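# Move bottle M9 from refrigerator bin to bench, close door

## Task

Find the bottle marked M9 among the two in the refrigerator's bin, lift it out and set it upright on the bench, keep the other bottle upright inside the refrigerator, and close the refrigerator door. If neither bottle carries the M9 marking, leave both where they are, close the door, and press the CALL key on the operator panel until it latches down. A CALL press cannot be undone, so press it only when no bottle is M9.

## Robot and tools

Robot: two UR12e-style arms, left_arm and right_arm, each with a Robotiq 140 two-finger gripper and a wrist camera. Each arm rides its own carriage on one floor track that runs along y at x = 0. left_rail carries left_arm and is always the carriage on the +y side; right_rail carries right_arm. These names do not match image left and right. An arm's base sits at x = 0, y = its carriage's position_m, z = 0.04 m, facing +x.

Frame: one scene frame fixed to the table. The table top is z = 0, +z is up, +x is the direction the arms face, +y is to their left. The table edge is at x = 0.17 m. All positions are in metres. Anything that ends up off the table, including on the track or the metal strip beside it, fails the task.

execute_actions: takes "actions", a list holding one action (an empty list only reports state), and optional "cameras", a list of camera names (omitted or ["all"] gives all, [] gives none). An action may contain:
- "rows": 1 to 15 rows, each played for one control step of 1/30 s. Every row has 18 numbers in [-1, 1], both arms in one list: left_arm's 9 first, then right_arm's 9. Per arm: six joint offsets in the order shoulder pan, shoulder lift, elbow, wrist 1, wrist 2, wrist 3, then gripper position, force_limit, speed. The joint numbers are offsets, scaled so 1.0 equals 1.481 rad for pan and lift and 2.222 rad for the other four, measured from the Joint targets that held when the action began, not from the previous row. A fresh call starts from the current targets, so sending the same offset again moves further. To keep an arm still, send zeros for its joints and repeat its last gripper numbers (0 is a real command).
- "steps": 1 to 450, at least the number of rows, default 15. After the final row the arm keeps heading to that row's target; give big moves enough steps, and send any unfinished remainder in the next call.
- "until": stop conditions that read only left_rail and right_rail fields, e.g. {"right_rail": {"position_status": ["!=", "moving"]}}, or {"all": {"status": "ended"}} / {"any": {"status": "ended"}}. Numbers need a comparison (=, !=, <, <=, >, >=).
- "left_rail" / "right_rail": position_m is an absolute carriage place along y (left_rail -0.8 to 1.5, right_rail -1.5 to 0.8); speed_m_s 0.01 to 1; acceleration_factor 0.1 to 1 (acceleration 1.1 m/s2 times it); or {"stop": true} alone. Out-of-range values or unknown names reject the whole call. Keep the carriages 0.78 m or more apart. Rows never move a carriage, but an arm's target travels with it, so let the carriage arrive (within 0.3 mm) before aiming the gripper at a scene point.

Gripper numbers: position +1 is fully open (140 mm), about -0.8 brings the pads together, -1 closes until blocked. force_limit and speed range -1 to +1 (both start at +1); higher values squeeze harder, and speed sets closing rate (about 30, 140, 250 mm/s at -1, 0, +1). After closing, check object_status: 0 moving, 1 blocked while opening, 2 blocked while closing (a grip), 3 reached target or pads met. position_measured is in counts: 3 open, ~75 = 100 mm, 139 = 60 mm, 200 = 20 mm, 230 pads touching. Fingers point along the gripper's +z and close along its y. end_effector_position is the pinch point between closed pads; fingertips extend about 33 mm past it at small openings. The fingers can fold: grip with the outer quarter of the pads, and avoid jabbing fingertips into surfaces.

Joint limits (rad): pan, lift, wrist 1-3 within ±6.283, elbow within ±3.142. Targets change at most 2.09 rad/s (pan, lift) or 3.14 rad/s (others); targets that would move the gripper over 150 mm from where it is are scaled back, so big moves take several calls. Motion lags commands by about 0.2 s.

Result lines: end_effector_position, end_effector_quat_wxyz and velocities per gripper; Joint positions, Joint velocities and Joint targets with one block per arm (rail in m, then six joints in rad); Joint torques; Wrist force and Wrist torque in the gripper's own axes plus a peak line; Tool commands; rail position_m, position_status (moving, done, contact_stop, time_out, stopped, stopped_with_arm, stopped_for_other_arm, stopped_for_other_carriage) and position_answer (taken / not_taken). "joint sent to its limit" means a joint was clipped at its end; "joint command not followed" means the clearance check altered or blocked that arm's targets.

zoom_image: camera (cam_high, cam_low, cam_bench_left, cam_bench_mid, cam_bench_right, cam_left_wrist, cam_right_wrist) and region [x0, y0, x1, y1] in pixels of the 896x504 image, at most 504 by 504, from the latest images. Use it to read the bottle labels.
zero_wrist_force: arm (left_arm or right_arm); tares that arm's force sensor, no motion.
read_manual: optional section "licences"; returns licence text only.
finished_scene: optional scene 1; ends the scene permanently, so call it only once the goal holds without the robot.

Avoid: dropping or releasing moving parts, knocking bottles over, hard hits on the fridge, door or table, slamming the door, arms touching each other (including a gripper closing on the other arm), and twisting or levering hard on the gripper. Contact torque at a joint's load limit (pan/lift 300, elbow 136, wrists 49.1 N m) or about 150 N of outside force halts that arm for 10 s. Holding loads or pushing at unreachable poses heats motors; a MOTOR HOT line warns, and 85 °C brakes the arm. Do not press CALL unless neither bottle is M9.

Each tool is called after ">>>" in YAML: its name, and indented under it one key for each argument.

## Session

>>> execute_actions:
  actions: []

Scene clock: 0.00 s.
left_arm: end_effector_position=(+0.3563, +1.3552, +0.5790) position_measured=3 object_status=3 end_effector_quat_wxyz=(+0.000, +0.000, +1.000, +0.000) | right_arm: end_effector_position=(+0.3563, -1.2860, +0.5790) position_measured=3 object_status=3 end_effector_quat_wxyz=(+0.000, +0.000, +1.000, +0.000)
Joint positions: left_arm=[1.277 -0.28 -2.157 1.821 -1.235 -1.571 -0.281] | right_arm=[-1.365 -0.28 -2.157 1.821 -1.235 -1.571 -0.281]
Joint velocities: within noise
Joint torques (N m): no reading
Wrist force (N): no reading
Wrist torque (N m): no reading
Wrist force, peak (N): no reading
Joint targets: left_arm=[1.277 -0.280 -2.157 1.821 -1.235 -1.571 -0.281] | right_arm=[-1.365 -0.280 -2.157 1.821 -1.235 -1.571 -0.281]
Tool commands: left_gripper/position=+1.0 left_gripper/force_limit=+1.0 left_gripper/speed=+1.0 right_gripper/position=+1.0 right_gripper/force_limit=+1.0 right_gripper/speed=+1.0
left_rail: position_m=1.277 position_status=done
right_rail: position_m=-1.365 position_status=done

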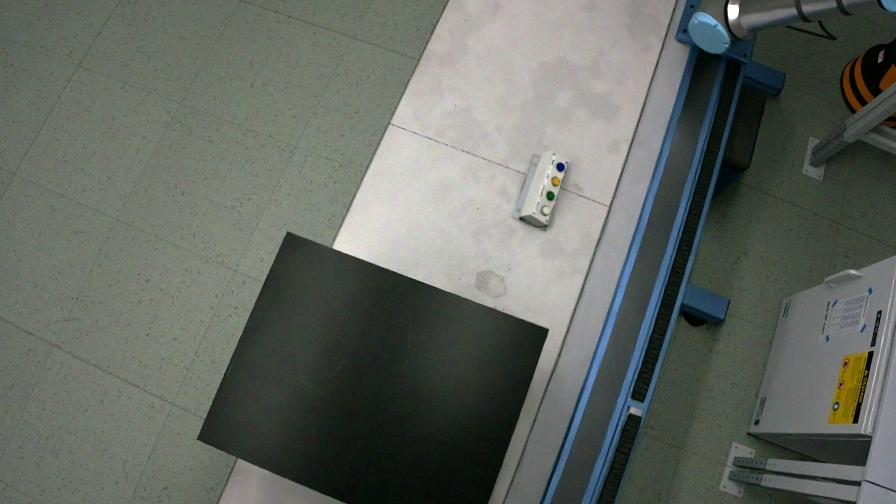

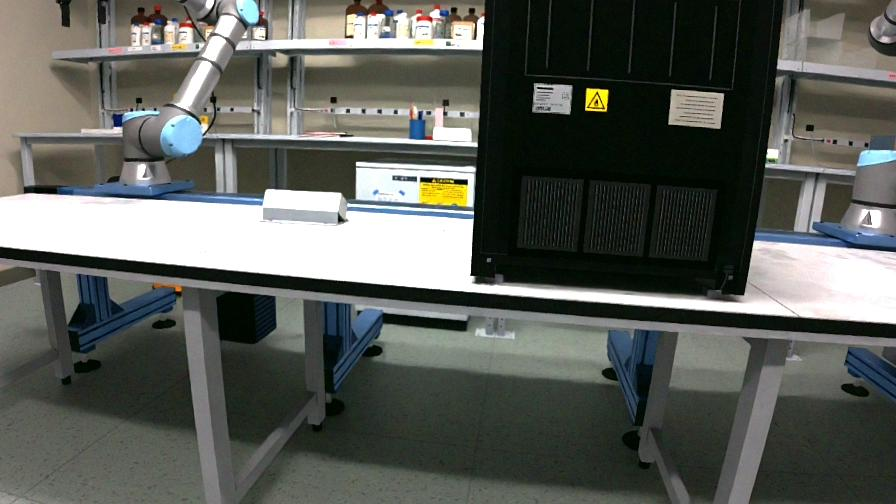

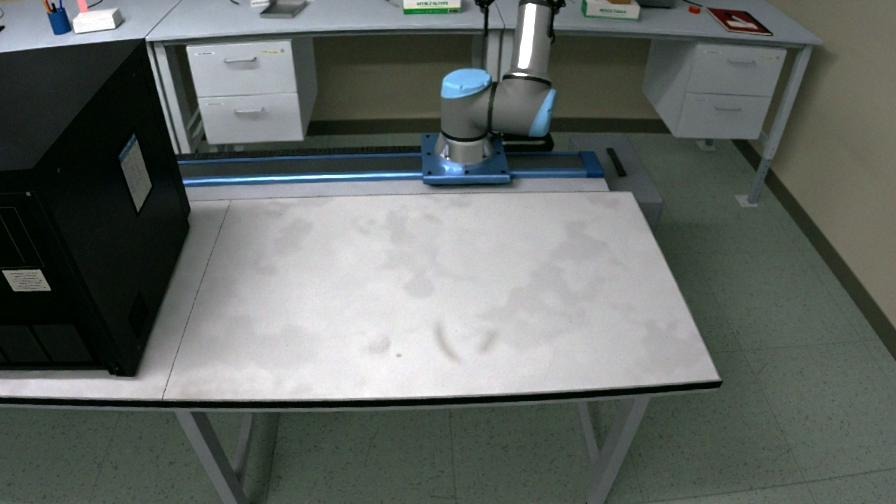

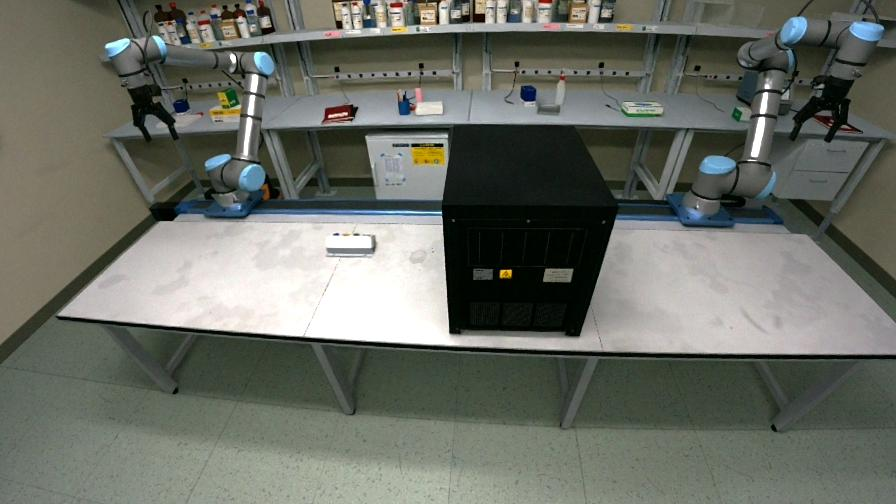

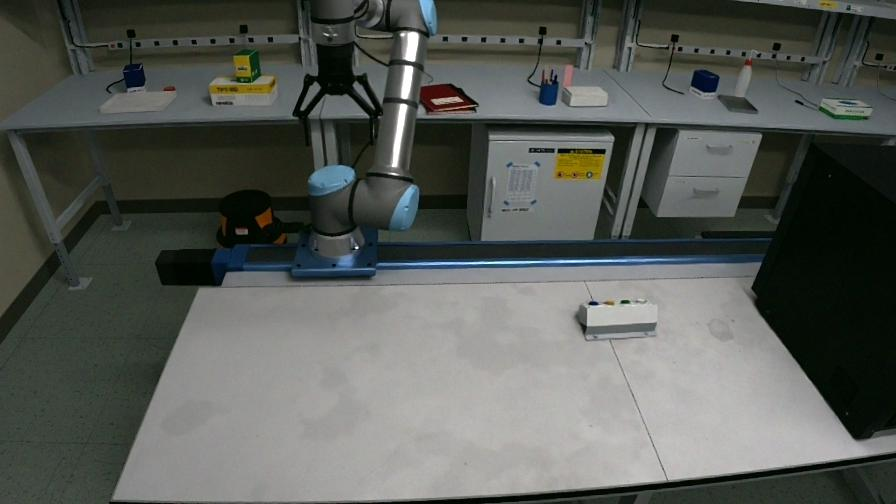

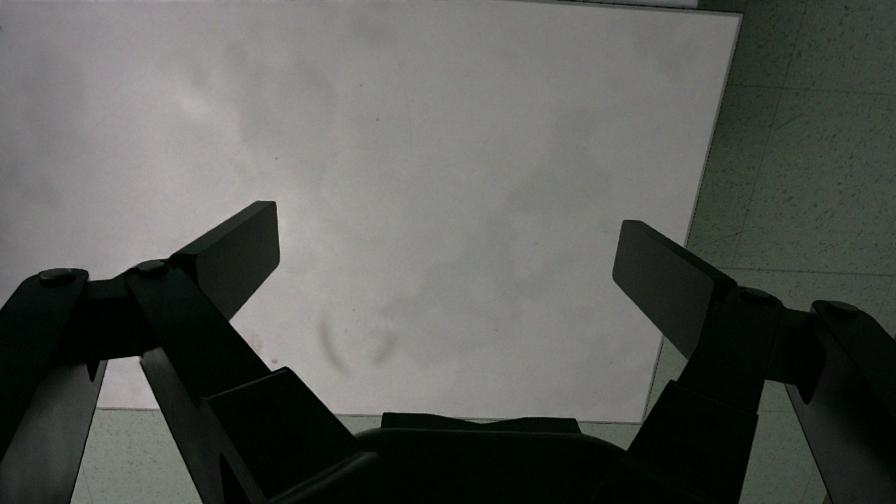

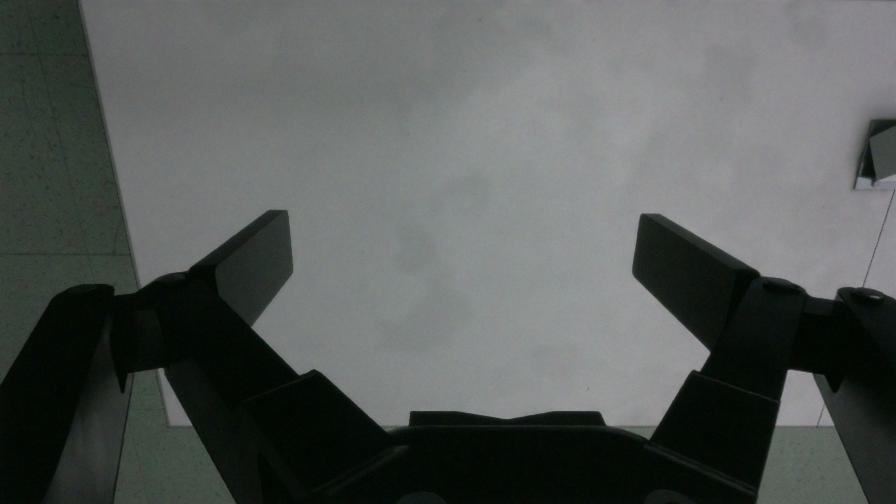

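>>> execute_actions:
  actions:
    - {"right_rail":{"position_m":-0.75},"steps":120,"until":{"right_rail":{"position_status":["!=","moving"]}}}
  cameras: ["cam_bench_right"]

>>> zoom_image:
  camera: "cam_bench_right"
  region: [560, 260, 700, 360]

>>> execute_actions:
  actions:
    - {"rows":[[0,0,0,0,0,0,1,1,1,1.25,0,0,0,0,0,1,1,1]],"steps":50}
  cameras: ["cam_high"]

>>> zoom_image:
  camera: "cam_high"
  region: [480, 130, 620, 240]

Scene clock: 118.67 s.
left_arm: end_effector_position=(+0.3563, +1.3552, +0.5790) position_measured=3 object_status=3 end_effector_quat_wxyz=(+0.000, +0.000, +1.000, +0.000) | right_arm: end_effector_position=(+0.3563, -0.6714, +0.5790) position_measured=3 object_status=3 end_effector_quat_wxyz=(+0.000, +0.000, +1.000, +0.000)
Joint positions: left_arm=[1.277 -0.28 -2.157 1.821 -1.235 -1.571 -0.281] | right_arm=[-0.75 -0.28 -2.157 1.821 -1.235 -1.571 -0.281]
Joint torques (N m): left_arm=[0.56 0.07 -46.67 -4.45 0 -0.09] | right_arm=[-0.23 5.6 -47.11 -3.95 -0.01 -0.03]
Wrist force (N): left_arm=[-0.3 0.5 -0.3] | right_arm=[0.1 0.0 0.0]
Wrist torque (N m): left_arm=[0.12 0.08 0.00] | right_arm=[0.00 -0.03 0.00]
Wrist force, peak (N): left_arm=[-0.1 0.3 -0.7] | right_arm=[0.0 -2.9 -0.3]
Joint targets: left_arm=[1.277 -0.280 -2.157 1.821 -1.235 -1.571 -0.281] | right_arm=[-0.750 -0.280 -2.157 1.821 -1.235 -1.571 -0.281]
Tool commands: left_gripper/position=+1.0 left_gripper/force_limit=+1.0 left_gripper/speed=+1.0 right_gripper/position=+1.0 right_gripper/force_limit=+1.0 right_gripper/speed=+1.0
left_rail: position_m=1.277 position_status=done
right_rail: position_m=-0.750 position_status=done
Images, in order (width x height): cam_bench_right 896x504.

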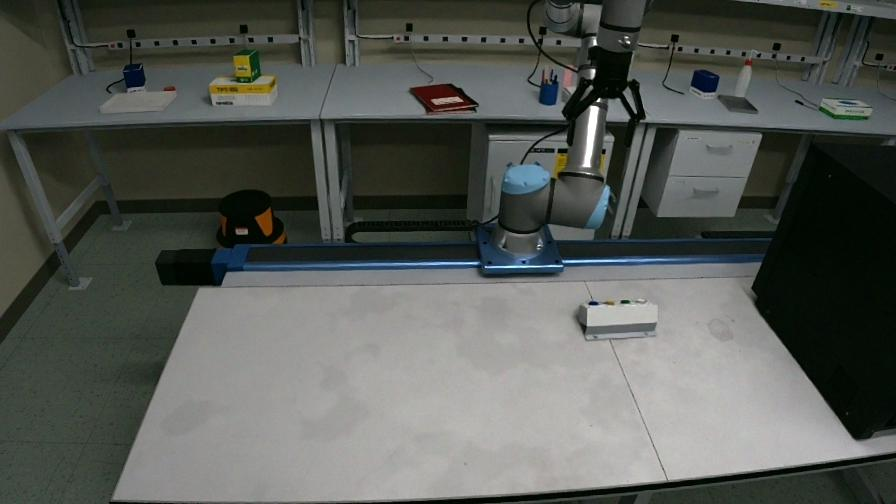

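Scaled by 3.600 from the camera's 896x504 image, which has a finer 1280x720 frame.

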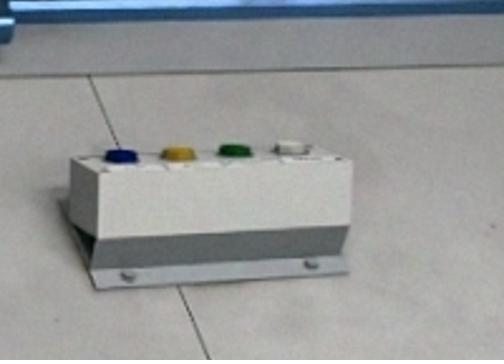

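action 0: "rows": every number must lie in [-1, 1]

This scene's latest camera images include none from cam_high. They are from: cam_bench_right. cam_high's image comes with the result of a call that names it in "cameras".

>>> execute_actions:
  actions:
    - {"rows":[[0,0,0,0,0,0,1,1,1,0.9,0,0,-0.9,-0.5265,1,1,1,1]],"steps":42}
  cameras: ["cam_high","cam_bench_mid"]

>>> zoom_image:
  camera: "cam_high"
  region: [480, 130, 620, 240]

>>> execute_actions:
  actions:
    - {"rows":[[0,0,0,0,0,0,1,1,1,0.349,0.794,-0.03,-0.306,0,0.414,1,1,1]],"steps":42}
  cameras: ["cam_high","cam_bench_mid","cam_right_wrist"]

Scene clock: 133.90 s.
left_arm: end_effector_position=(+0.3563, +1.3552, +0.5790) position_measured=3 object_status=3 end_effector_quat_wxyz=(+0.000, +0.000, +1.000, +0.000) | right_arm: end_effector_position=(+0.2558, -0.5829, +1.0838) position_measured=3 object_status=3 end_effector_quat_wxyz=(+0.349, +0.613, +0.207, +0.678)
Joint positions: left_arm=[1.277 -0.28 -2.157 1.821 -1.235 -1.571 -0.281] | right_arm=[-0.75 1.053 -2.157 1.821 -3.235 -2.741 1.941]
Joint torques (N m): left_arm=[0.15 1.22 -47.53 -4 0.29 -0.02] | right_arm=[20.98 27.32 -44.67 -0.56 -0.38 1.61]
Wrist force (N): left_arm=[0.0 0.0 -0.4] | right_arm=[-1.4 -0.1 -1.5]
Wrist torque (N m): left_arm=[0.01 0.00 0.00] | right_arm=[0.58 0.40 -0.21]
Wrist force, peak (N): left_arm=[-0.1 -0.1 -0.7] | right_arm=[-1.5 2.1 -8.3]
Joint targets: left_arm=[1.277 -0.280 -2.157 1.821 -1.235 -1.571 -0.281] | right_arm=[-0.750 1.053 -2.157 1.821 -3.235 -2.741 1.941]
left_rail: position_m=1.277 position_status=done
right_rail: position_m=-0.750 position_status=done
Images, in order (width x height): cam_high 896x504, cam_bench_mid 896x504.

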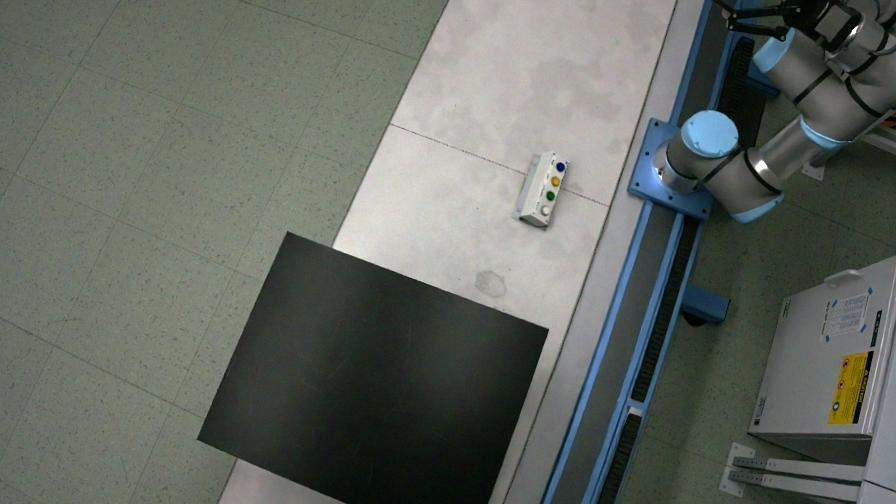

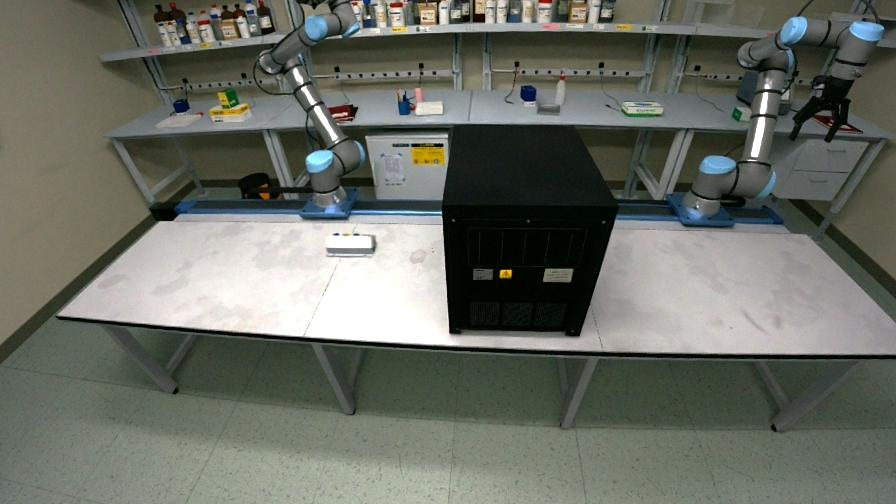

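Scaled by 3.600 from the camera's 896x504 image, which has a finer 1280x720 frame.

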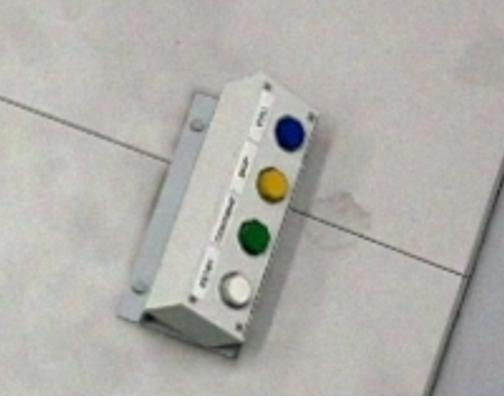

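Scene clock: 136.03 s.
left_arm: end_effector_position=(+0.3563, +1.3552, +0.5790) position_measured=3 object_status=3 end_effector_quat_wxyz=(+0.000, +0.000, +1.000, +0.000) | right_arm: end_effector_position=(+0.1405, +0.1327, +0.4506) position_measured=3 object_status=3 end_effector_quat_wxyz=(-0.042, +0.667, +0.236, +0.706)
Joint positions: left_arm=[1.277 -0.28 -2.157 1.821 -1.235 -1.571 -0.281] | right_arm=[-0.75 1.57 -0.981 1.754 -3.915 -2.741 2.861]
Joint torques (N m): left_arm=[0.61 1.52 -47.98 -4.05 0.08 -0.15] | right_arm=[16.32 -64.93 -43.76 -3.31 1.15 3.03]
Wrist force (N): left_arm=[0.1 0.1 -0.2] | right_arm=[-1.9 0.5 -0.4]
Wrist torque (N m): left_arm=[0.04 -0.02 0.01] | right_arm=[0.61 0.49 -0.31]
Wrist force, peak (N): left_arm=[-0.1 0.5 -0.1] | right_arm=[-9.8 15.2 -2.0]
Joint targets: left_arm=[1.277 -0.280 -2.157 1.821 -1.235 -1.571 -0.281] | right_arm=[-0.750 1.570 -0.981 1.754 -3.915 -2.741 2.861]
left_rail: position_m=1.277 position_status=done
right_rail: position_m=-0.750 position_status=done
camera_calibration:
cam_right_wrist: T_world_to_cam=[[0.352534, -0.894198, 0.275917, -0.0453597], [-0.200949, -0.360305, -0.910934, 0.489918], [0.913969, 0.265689, -0.306708, 0.159402], [0, 0, 0, 1]] pos_world=[-0.0312494, 0.0936077, 0.507688]
Images, in order (width x height): cam_high 896x504, cam_bench_mid 896x504, cam_right_wrist 896x504.

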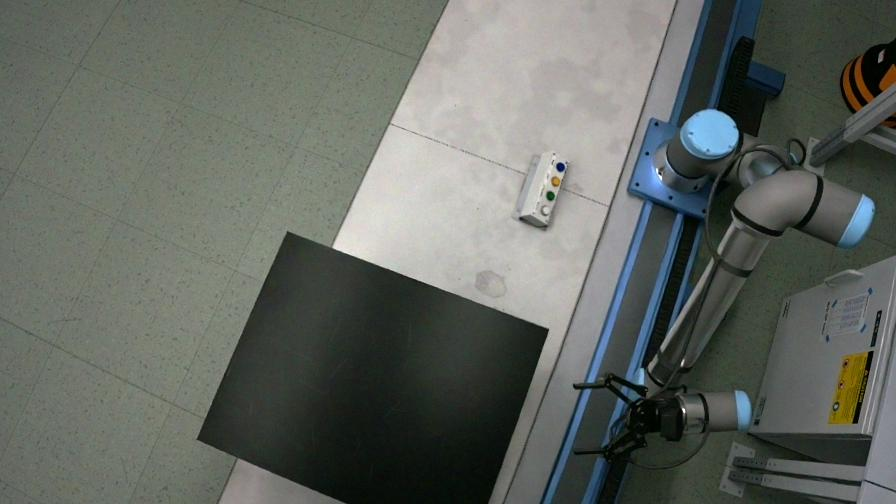

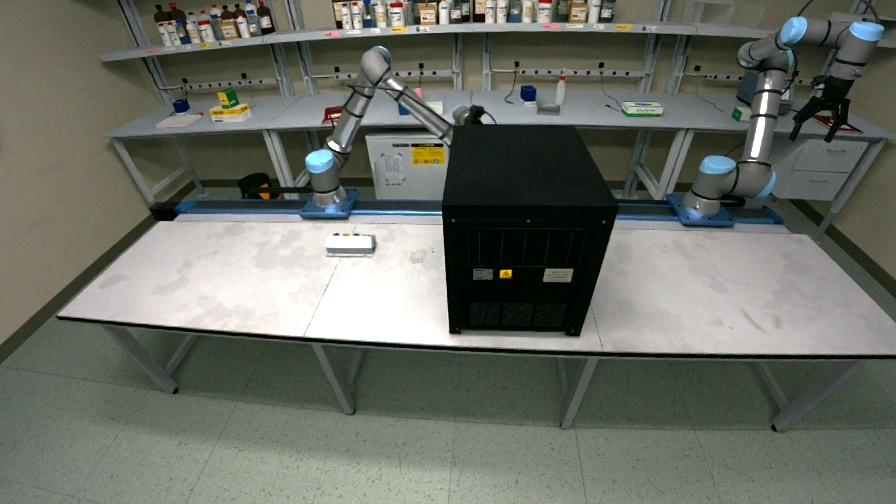

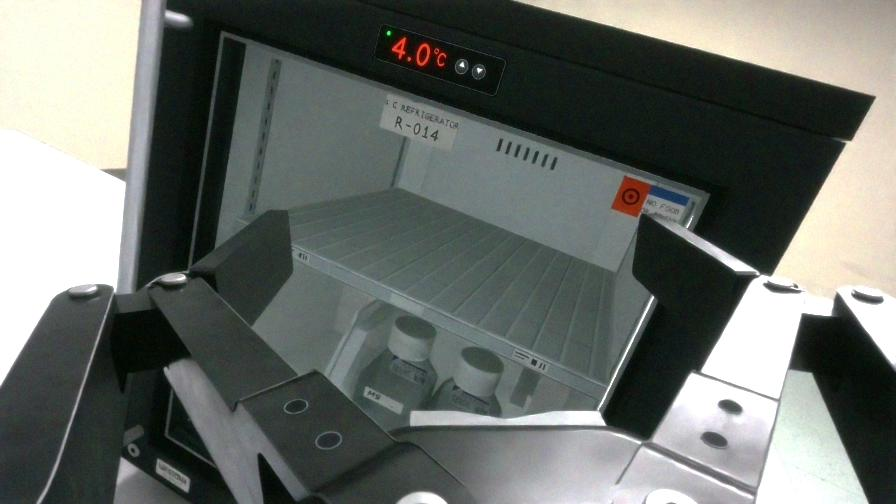

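>>> zoom_image:
  camera: "cam_right_wrist"
  region: [330, 300, 530, 430]

>>> zoom_image:
  camera: "cam_right_wrist"
  region: [100, 0, 400, 300]

Scaled by 2.520 from the camera's 896x504 image, which has a finer 1280x720 frame.

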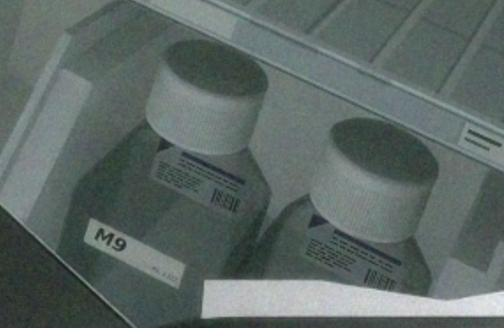

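Scaled by 1.680 from the camera's 896x504 image, which has a finer 1280x720 frame.

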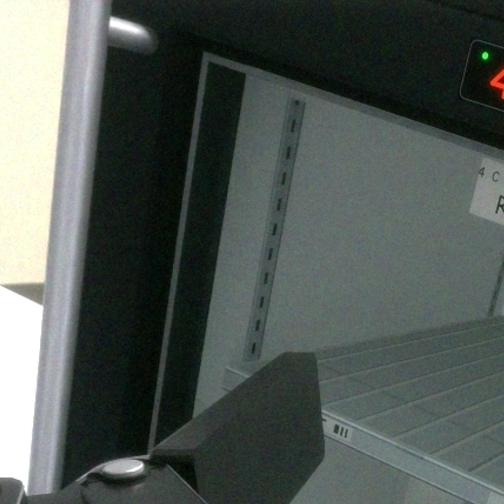

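>>> execute_actions:
  actions:
    - {"rows":[[1,0,0,0,-0.84,-1,1,1,1,0,-0.794,0.03,0,0,0,1,1,1]],"steps":45}
  cameras: []

>>> execute_actions:
  actions:
    - {"rows":[[0.2495,0.35,-1,0.9035,0,-0.287,1,1,1,0,0,0,0,0,0,1,1,1]],"steps":45}
  cameras: ["cam_bench_mid"]

>>> execute_actions:
  actions:
    - {"rows":[[0,-0.35,-0.609,0,0,0,1,1,1,0,0,0,0,0,0,1,1,1]],"steps":40}
  cameras: ["cam_high","cam_bench_mid","cam_left_wrist"]

Scene clock: 245.90 s.
left_arm: end_effector_position=(+0.2573, +1.5206, +1.0188) position_measured=3 object_status=3 end_effector_quat_wxyz=(+0.487, +0.572, +0.165, +0.639) | right_arm: end_effector_position=(+0.1396, -0.5971, +1.0919) position_measured=3 object_status=3 end_effector_quat_wxyz=(-0.387, +0.544, -0.171, +0.725)
Joint positions: left_arm=[1.277 1.201 -2.157 1.821 -1.235 -3.437 -2.502] | right_arm=[-0.75 1.57 -2.156 1.821 -3.915 -2.741 2.861]
Joint torques (N m): left_arm=[14.28 11.73 -48.73 -4.06 -6.45 -1.85] | right_arm=[3.1 -2.1 -28.37 4.03 2.46 1.67]
Wrist force (N): left_arm=[-0.6 1.2 0.1] | right_arm=[-2.6 1.8 -1.6]
Wrist torque (N m): left_arm=[0.27 0.29 0.13] | right_arm=[0.65 0.48 -0.11]
Wrist force, peak (N): left_arm=[-3.2 -4.3 0.3] | right_arm=[-21.0 -10.0 1.4]
Joint targets: left_arm=[1.277 1.201 -2.157 1.821 -1.235 -3.437 -2.502] | right_arm=[-0.750 1.570 -2.157 1.821 -3.915 -2.741 2.861]
left_rail: position_m=1.277 position_status=done
right_rail: position_m=-0.750 position_status=done
No camera images: "cameras" was empty.

Scene clock: 248.17 s.
left_arm: end_effector_position=(+0.1516, +1.1213, +1.4009) position_measured=3 object_status=3 end_effector_quat_wxyz=(+0.625, +0.330, +0.502, +0.498) | right_arm: end_effector_position=(+0.1396, -0.5975, +1.0920) position_measured=3 object_status=3 end_effector_quat_wxyz=(-0.387, +0.544, -0.171, +0.725)
Joint positions: left_arm=[1.277 1.57 -1.638 -0.401 0.772 -3.437 -3.14] | right_arm=[-0.75 1.57 -2.157 1.821 -3.915 -2.741 2.861]
Joint torques (N m): left_arm=[14.98 35.43 3.87 -2.1 -1.63 -1.97] | right_arm=[-19.63 -1.04 -30.4 5.49 2.29 2]
Wrist force (N): left_arm=[-0.7 1.4 -0.3] | right_arm=[-2.8 1.6 -2.0]
Wrist torque (N m): left_arm=[0.34 0.40 0.04] | right_arm=[0.61 0.51 -0.11]
Wrist force, peak (N): left_arm=[-15.2 3.1 6.1] | right_arm=[-2.9 1.5 -2.1]
Joint targets: left_arm=[1.277 1.570 -1.638 -0.401 0.773 -3.437 -3.140] | right_arm=[-0.750 1.570 -2.157 1.821 -3.915 -2.741 2.861]
left_rail: position_m=1.277 position_status=done
right_rail: position_m=-0.750 position_status=done
Images, in order (width x height): cam_bench_mid 896x504.

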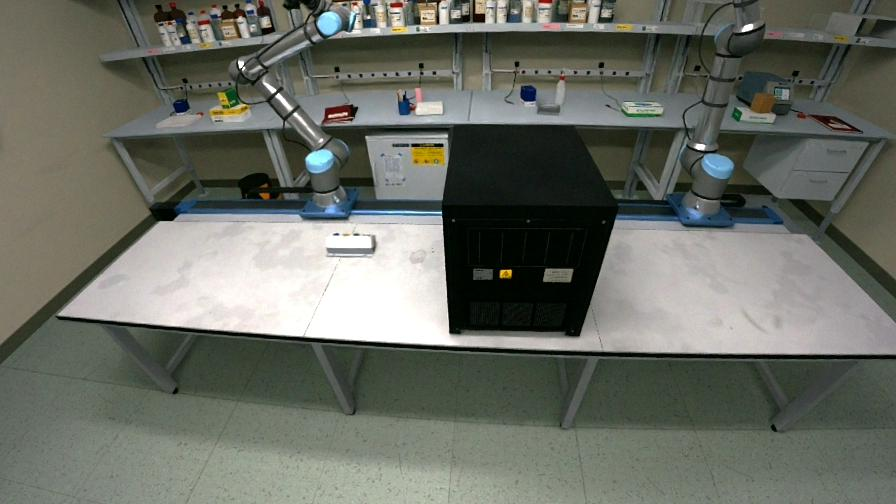

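Scene clock: 250.27 s.
left_arm: end_effector_position=(+0.1513, +0.4086, +0.7544) position_measured=3 object_status=3 end_effector_quat_wxyz=(+0.270, +0.653, +0.068, +0.704) | right_arm: end_effector_position=(+0.1396, -0.5975, +1.0920) position_measured=3 object_status=3 end_effector_quat_wxyz=(-0.387, +0.544, -0.171, +0.725)
Joint positions: left_arm=[1.277 1.57 -2.06 -1.365 0.773 -3.437 -3.14] | right_arm=[-0.75 1.57 -2.157 1.821 -3.915 -2.741 2.861]
Joint torques (N m): left_arm=[-4.67 73.16 28.6 -1.9 0.66 -1.87] | right_arm=[-17.6 -1.3 -29.13 5.3 1.95 1.79]
Wrist force (N): left_arm=[-1.1 1.4 -0.3] | right_arm=[-2.8 1.7 -2.2]
Wrist torque (N m): left_arm=[0.35 0.33 0.13] | right_arm=[0.63 0.51 -0.10]
Wrist force, peak (N): left_arm=[30.8 17.7 4.6] | right_arm=[-3.0 1.5 -2.3]
Joint targets: left_arm=[1.277 1.570 -2.060 -1.365 0.773 -3.437 -3.140] | right_arm=[-0.750 1.570 -2.157 1.821 -3.915 -2.741 2.861]
left_rail: position_m=1.277 position_status=done
right_rail: position_m=-0.750 position_status=done
camera_calibration:
cam_left_wrist: T_world_to_cam=[[-0.310322, -0.809878, 0.497793, 0.00766653], [-0.337192, -0.395822, -0.854182, 0.854755], [0.88882, -0.432923, -0.150252, 0.33288], [0, 0, 0, 1]] pos_world=[-0.0052748, 0.488651, 0.776316]
Images, in order (width x height): cam_high 896x504, cam_bench_mid 896x504, cam_left_wrist 896x504.

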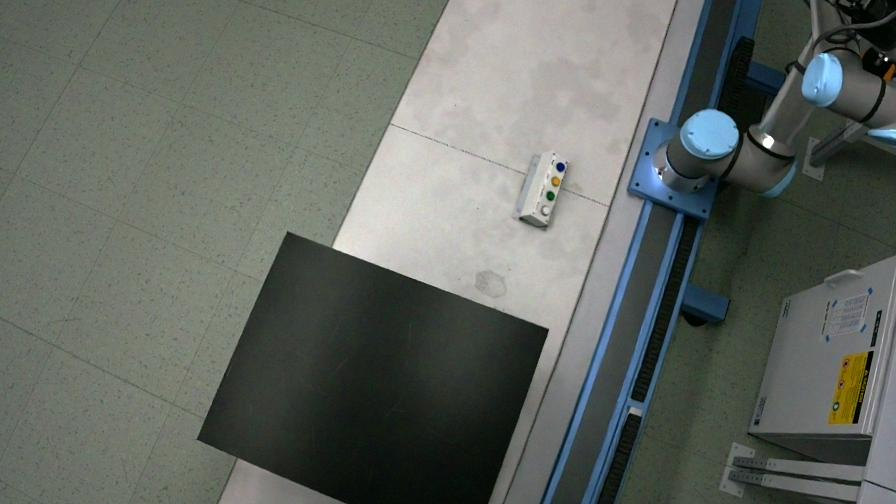

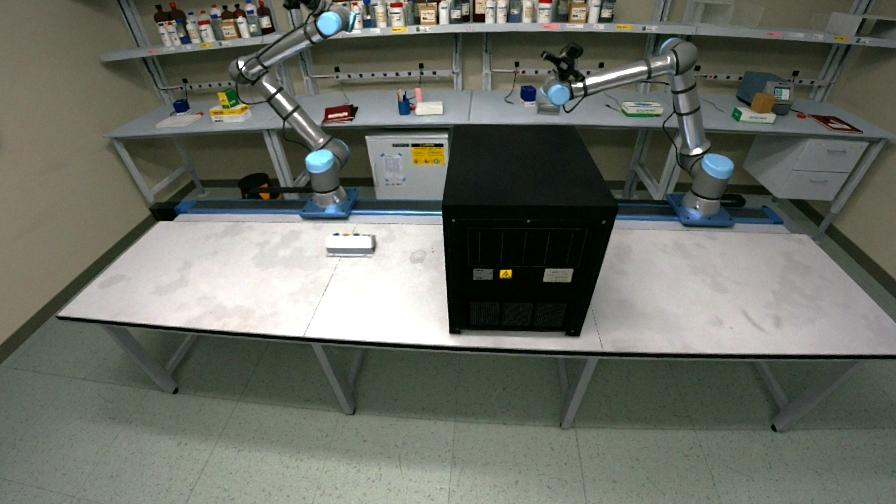

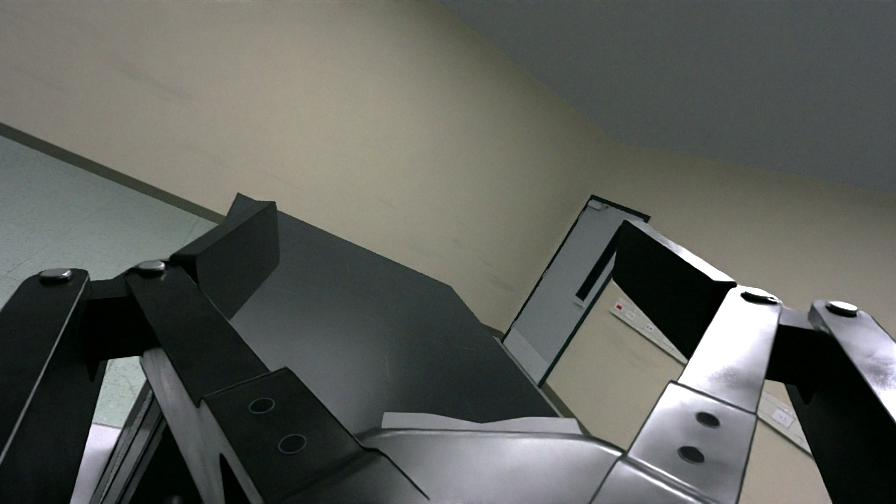

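>>> execute_actions:
  actions:
    - {"rows":[[0,-0.0675,-0.175,0,0,0,1,1,1,0,0,0,0,0,0,1,1,1]],"steps":25}
  cameras: ["cam_left_wrist"]

Scene clock: 258.00 s.
left_arm: end_effector_position=(+0.1513, +0.4273, +0.4514) position_measured=3 object_status=3 end_effector_quat_wxyz=(+0.104, +0.699, -0.105, +0.699) | right_arm: end_effector_position=(+0.1396, -0.5975, +1.0920) position_measured=3 object_status=3 end_effector_quat_wxyz=(-0.387, +0.544, -0.171, +0.725)
Joint positions: left_arm=[1.277 1.57 -2.16 -1.753 0.773 -3.437 -3.14] | right_arm=[-0.75 1.57 -2.157 1.821 -3.915 -2.741 2.861]
Joint torques (N m): left_arm=[-4.38 72.82 20.09 1.46 0.24 -1.86] | right_arm=[-19.6 -0.2 -30.26 5.45 2.31 1.95]
Wrist force (N): left_arm=[-0.7 1.2 -0.9] | right_arm=[-2.6 1.3 -2.3]
Wrist torque (N m): left_arm=[0.23 0.18 0.18] | right_arm=[0.55 0.49 -0.11]
Wrist force, peak (N): left_arm=[24.4 9.6 2.6] | right_arm=[-2.7 2.1 -2.3]
Joint targets: left_arm=[1.277 1.570 -2.160 -1.754 0.773 -3.437 -3.140] | right_arm=[-0.750 1.570 -2.157 1.821 -3.915 -2.741 2.861]
left_rail: position_m=1.277 position_status=done
right_rail: position_m=-0.750 position_status=done
camera_calibration:
cam_left_wrist: T_world_to_cam=[[-0.310401, -0.948761, 0.0591901, 0.430944], [-0.337056, 0.051625, -0.940068, 0.450872], [0.888844, -0.311748, -0.33581, 0.327514], [0, 0, 0, 1]] pos_world=[-0.00537447, 0.487688, 0.508326]
Images, in order (width x height): cam_left_wrist 896x504.

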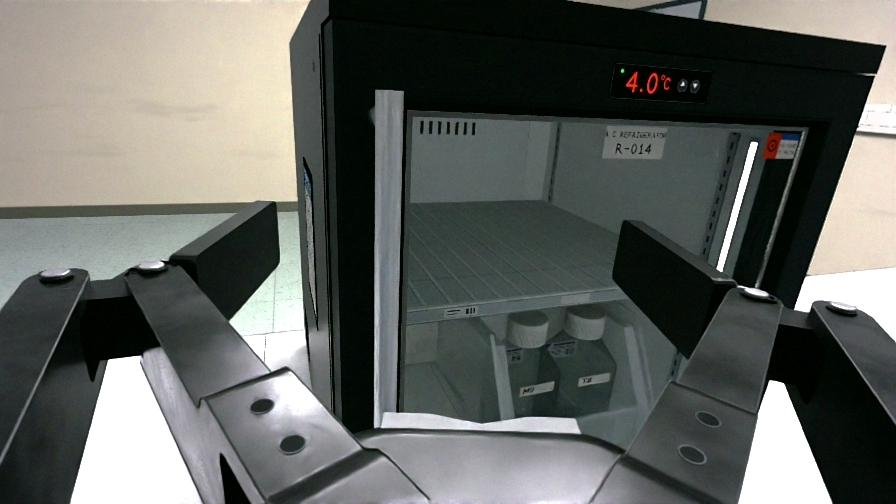

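>>> zoom_image:
  camera: "cam_left_wrist"
  region: [470, 290, 660, 440]

>>> zoom_image:
  camera: "cam_left_wrist"
  region: [290, 60, 490, 440]

Scaled by 2.653 from the camera's 896x504 image, which has a finer 1280x720 frame.

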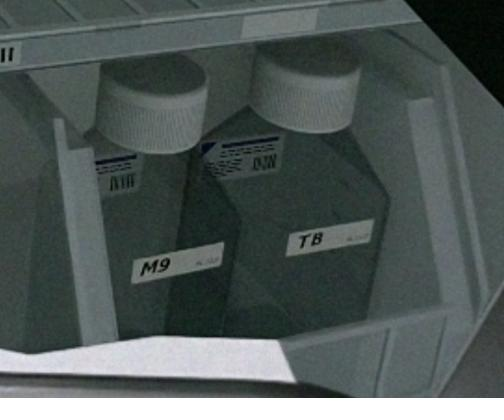

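Scaled by 1.326 from the camera's 896x504 image, which has a finer 1280x720 frame.

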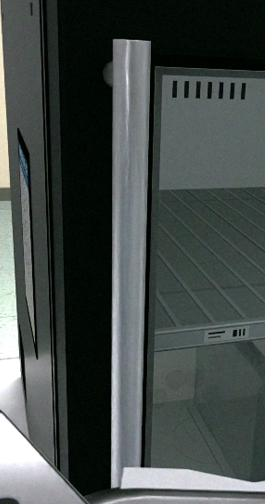

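>>> execute_actions:
  actions:
    - {"rows":[[-0.0935,0.0851,-0.2406,0.1837,0.1956,0,0.2,-1,0,0,0,0,0,0,0,1,1,1]],"steps":25}
  cameras: []

>>> execute_actions:
  actions:
    - {"left_rail":{"position_m":0.9,"acceleration_factor":0.5},"steps":150,"until":{"left_rail":{"position_status":["!=","moving"]}}}
  cameras: ["cam_left_wrist"]

Scene clock: 364.33 s.
left_arm: end_effector_position=(+0.1494, +0.4299, +0.4517) position_measured=104 object_status=3 end_effector_quat_wxyz=(+0.104, +0.699, -0.104, +0.700) | right_arm: end_effector_position=(+0.1396, -0.5975, +1.0920) position_measured=3 object_status=3 end_effector_quat_wxyz=(-0.387, +0.544, -0.171, +0.725)
Joint positions: left_arm=[1.277 1.568 -2.158 -1.757 0.776 -3.434 -3.14] | right_arm=[-0.75 1.57 -2.157 1.821 -3.915 -2.741 2.861]
Joint torques (N m): left_arm=[14.58 71.23 42.11 -1.32 -3.43 -1.36] | right_arm=[-18.81 2 -31.89 5.41 1.4 1.68]
Wrist force (N): left_arm=[-0.2 1.0 -1.0] | right_arm=[-2.4 1.5 -1.7]
Wrist torque (N m): left_arm=[0.19 0.05 0.18] | right_arm=[0.60 0.44 -0.11]
Wrist force, peak (N): left_arm=[-13.2 -16.6 -5.4] | right_arm=[-2.8 1.7 -2.5]
Joint targets: left_arm=[1.277 1.568 -2.158 -1.757 0.775 -3.434 -3.140] | right_arm=[-0.750 1.570 -2.157 1.821 -3.915 -2.741 2.861]
left_rail: position_m=1.277 position_status=done
right_rail: position_m=-0.750 position_status=done
joint command not followed: on one or more control steps a check withheld the commanded joint targets of the left arm, and it was not sent them on those steps.
cause: the commanded joint targets, or the way to them, would bring two parts of the arm too close to each other (its gripper and another part of the arm, with joints 5 (wrist 1) to 7 (wrist 3) between them, 22 mm apart when it was first held).
No camera images: "cameras" was empty.

Scene clock: 366.27 s.
left_arm: end_effector_position=(+0.1494, +0.0532, +0.4518) position_measured=104 object_status=3 end_effector_quat_wxyz=(+0.104, +0.699, -0.104, +0.700) | right_arm: end_effector_position=(+0.1396, -0.5975, +1.0920) position_measured=3 object_status=3 end_effector_quat_wxyz=(-0.387, +0.544, -0.171, +0.725)
Joint positions: left_arm=[0.9 1.568 -2.158 -1.757 0.775 -3.434 -3.14] | right_arm=[-0.75 1.57 -2.157 1.821 -3.915 -2.741 2.861]
Joint torques (N m): left_arm=[0.89 88.84 27.04 1.15 -1.71 -1.38] | right_arm=[-17.43 -2.36 -32.5 5.54 1.89 1.64]
Wrist force (N): left_arm=[-0.7 1.1 -1.2] | right_arm=[-2.7 1.8 -2.1]
Wrist torque (N m): left_arm=[0.21 0.13 0.19] | right_arm=[0.65 0.52 -0.10]
Wrist force, peak (N): left_arm=[-0.6 2.4 -0.7] | right_arm=[-2.7 2.0 -2.5]
Joint targets: left_arm=[0.900 1.568 -2.158 -1.757 0.775 -3.434 -3.140] | right_arm=[-0.750 1.570 -2.157 1.821 -3.915 -2.741 2.861]
Tool commands: left_gripper/position=+0.2 left_gripper/force_limit=-1.0 left_gripper/speed=+0.0 right_gripper/position=+1.0 right_gripper/force_limit=+1.0 right_gripper/speed=+1.0
left_rail: position_m=0.900 position_status=done
right_rail: position_m=-0.750 position_status=done
camera_calibration:
cam_left_wrist: T_world_to_cam=[[-0.310061, -0.948778, 0.0606752, 0.0746522], [-0.33708, 0.0500346, -0.940146, 0.470045], [0.888954, -0.311955, -0.335328, 0.212457], [0, 0, 0, 1]] pos_world=[-0.00727494, 0.113587, 0.508624]
Images, in order (width x height): cam_left_wrist 896x504.

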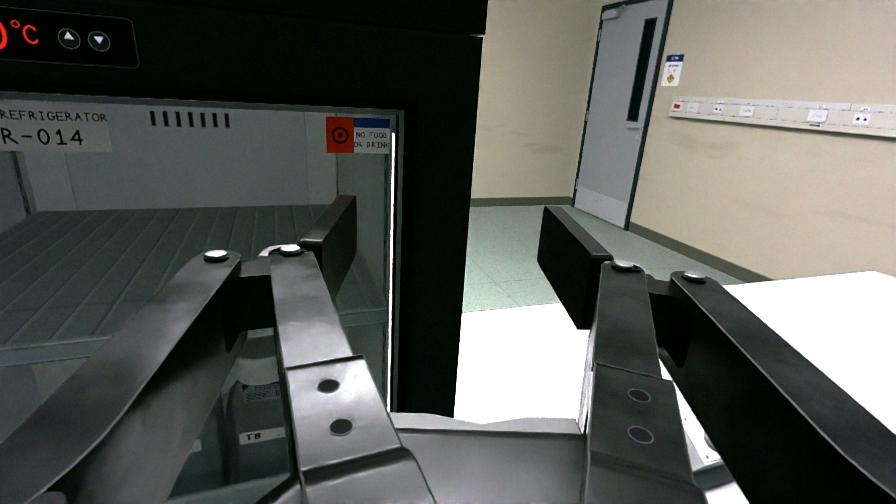

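>>> execute_actions:
  actions:
    - {"rows":[[-0.092,0.352,-0.185,-0.8,0,0.8,0.2,-1,0,0,0,0,0,0,0,1,1,1]],"steps":40}
  cameras: []

>>> execute_actions:
  actions:
    - {"rows":[[0,0,0,-0.664,0.069,0.613,0.2,-1,0,0,0,0,0,0,0,1,1,1]],"steps":35}
  cameras: ["cam_left_wrist","cam_bench_mid","cam_high"]

Scene clock: 397.67 s.
left_arm: end_effector_position=(+0.0671, +0.2839, +0.3713) position_measured=104 object_status=3 end_effector_quat_wxyz=(+0.594, +0.166, +0.785, +0.058) | right_arm: end_effector_position=(+0.1396, -0.5975, +1.0920) position_measured=3 object_status=3 end_effector_quat_wxyz=(-0.387, +0.544, -0.171, +0.725)
Joint positions: left_arm=[0.9 1.432 -1.636 -2.168 -1.002 -3.434 -1.363] | right_arm=[-0.75 1.57 -2.157 1.821 -3.915 -2.741 2.861]
Joint torques (N m): left_arm=[-13.07 62.46 27.18 2.64 -0.49 1.95] | right_arm=[-20.48 -0.5 -32.66 5.27 1.24 1.71]
Wrist force (N): left_arm=[0.7 0.6 -0.8] | right_arm=[-2.5 1.7 -2.2]
Wrist torque (N m): left_arm=[0.13 -0.01 -0.15] | right_arm=[0.62 0.46 -0.11]
Wrist force, peak (N): left_arm=[-7.6 7.8 18.4] | right_arm=[-3.1 2.0 -1.8]
Joint targets: left_arm=[0.900 1.432 -1.636 -2.168 -1.002 -3.434 -1.363] | right_arm=[-0.750 1.570 -2.157 1.821 -3.915 -2.741 2.861]
left_rail: position_m=0.900 position_status=done
right_rail: position_m=-0.750 position_status=done
No camera images: "cameras" was empty.

Scene clock: 399.03 s.
left_arm: end_effector_position=(+0.0778, +0.3004, +0.3804) position_measured=104 object_status=3 end_effector_quat_wxyz=(+0.601, +0.320, +0.698, +0.221) | right_arm: end_effector_position=(+0.1396, -0.5975, +1.0920) position_measured=3 object_status=3 end_effector_quat_wxyz=(-0.387, +0.544, -0.171, +0.725)
Joint positions: left_arm=[0.9 1.432 -1.636 -2.168 -1.239 -3.333 -1.125] | right_arm=[-0.75 1.57 -2.157 1.821 -3.915 -2.741 2.861]
Joint torques (N m): left_arm=[-11.2 58.31 48.36 7.12 -0.41 -2.75] | right_arm=[-19.58 -2.92 -33 5.12 1.08 1.41]
Wrist force (N): left_arm=[-0.4 0.6 0.0] | right_arm=[-2.5 1.5 -1.7]
Wrist torque (N m): left_arm=[0.21 0.30 0.00] | right_arm=[0.60 0.47 -0.11]
Wrist force, peak (N): left_arm=[4.1 -2.1 1.1] | right_arm=[-2.9 1.6 -2.2]
Joint targets: left_arm=[0.900 1.432 -1.636 -2.168 -1.239 -3.333 -1.126] | right_arm=[-0.750 1.570 -2.157 1.821 -3.915 -2.741 2.861]
left_rail: position_m=0.900 position_status=done
right_rail: position_m=-0.750 position_status=done
joint command not followed: on one or more control steps a check withheld the commanded joint targets of the left arm, and it was not sent them on those steps.
cause: the commanded joint targets, or the way to them, would bring two parts of the arm too close to each other (its gripper and another part of the arm, with joints 5 (wrist 1) to 7 (wrist 3) between them, 39 mm apart when it was first held).
camera_calibration:
cam_left_wrist: T_world_to_cam=[[0.155972, 0.740463, 0.653749, -0.47796], [-0.253593, -0.609647, 0.751014, -0.0851593], [0.954654, -0.282923, 0.0926882, 0.152725], [0, 0, 0, 1]] pos_world=[-0.0928465, 0.345204, 0.362266]
Images, in order (width x height): cam_high 896x504, cam_bench_mid 896x504, cam_left_wrist 896x504.

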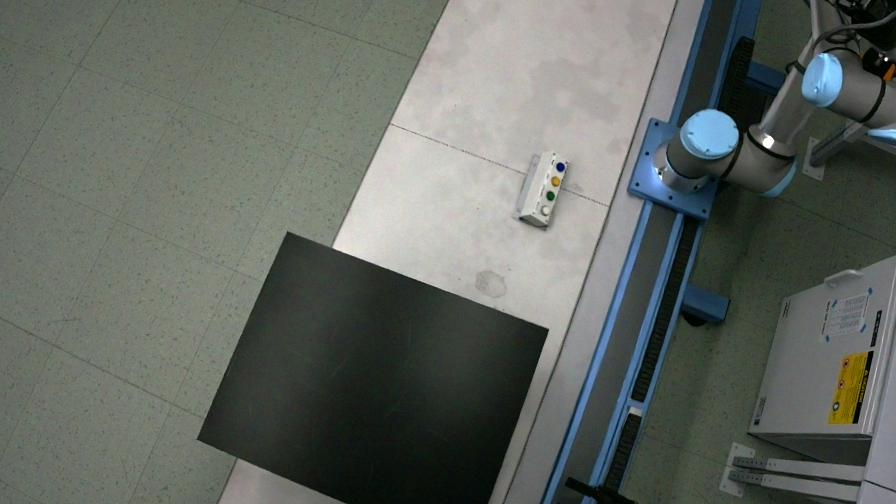

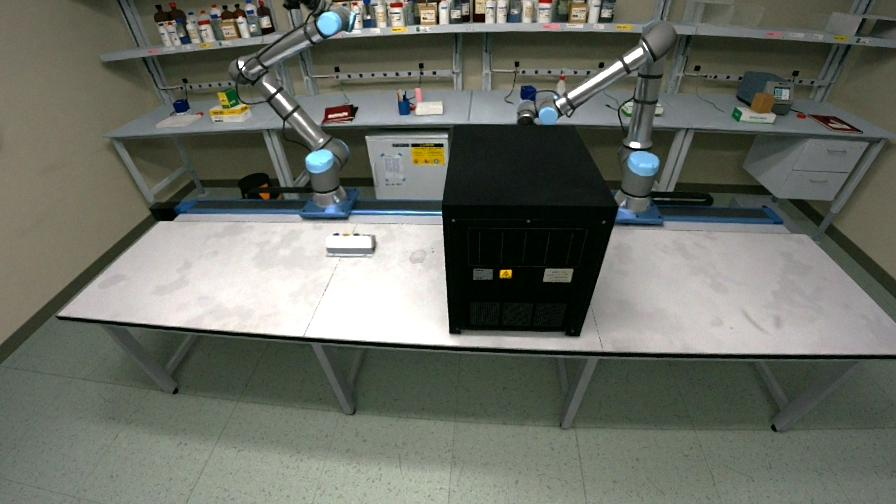

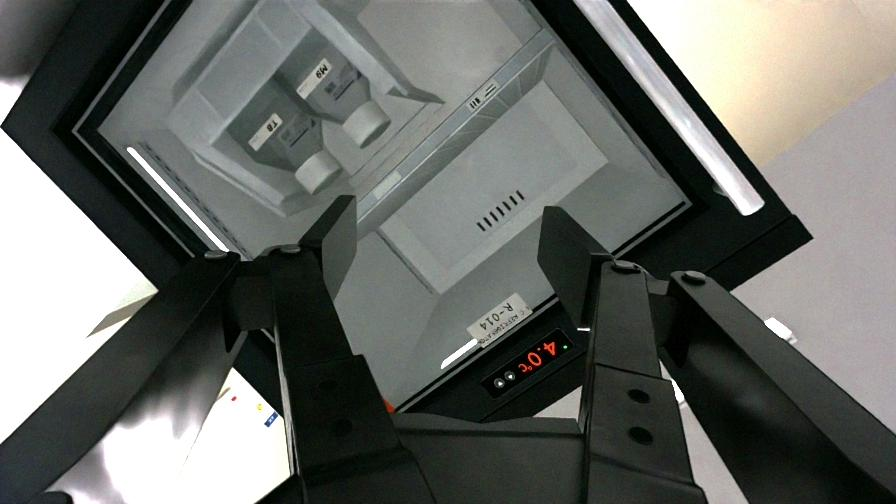

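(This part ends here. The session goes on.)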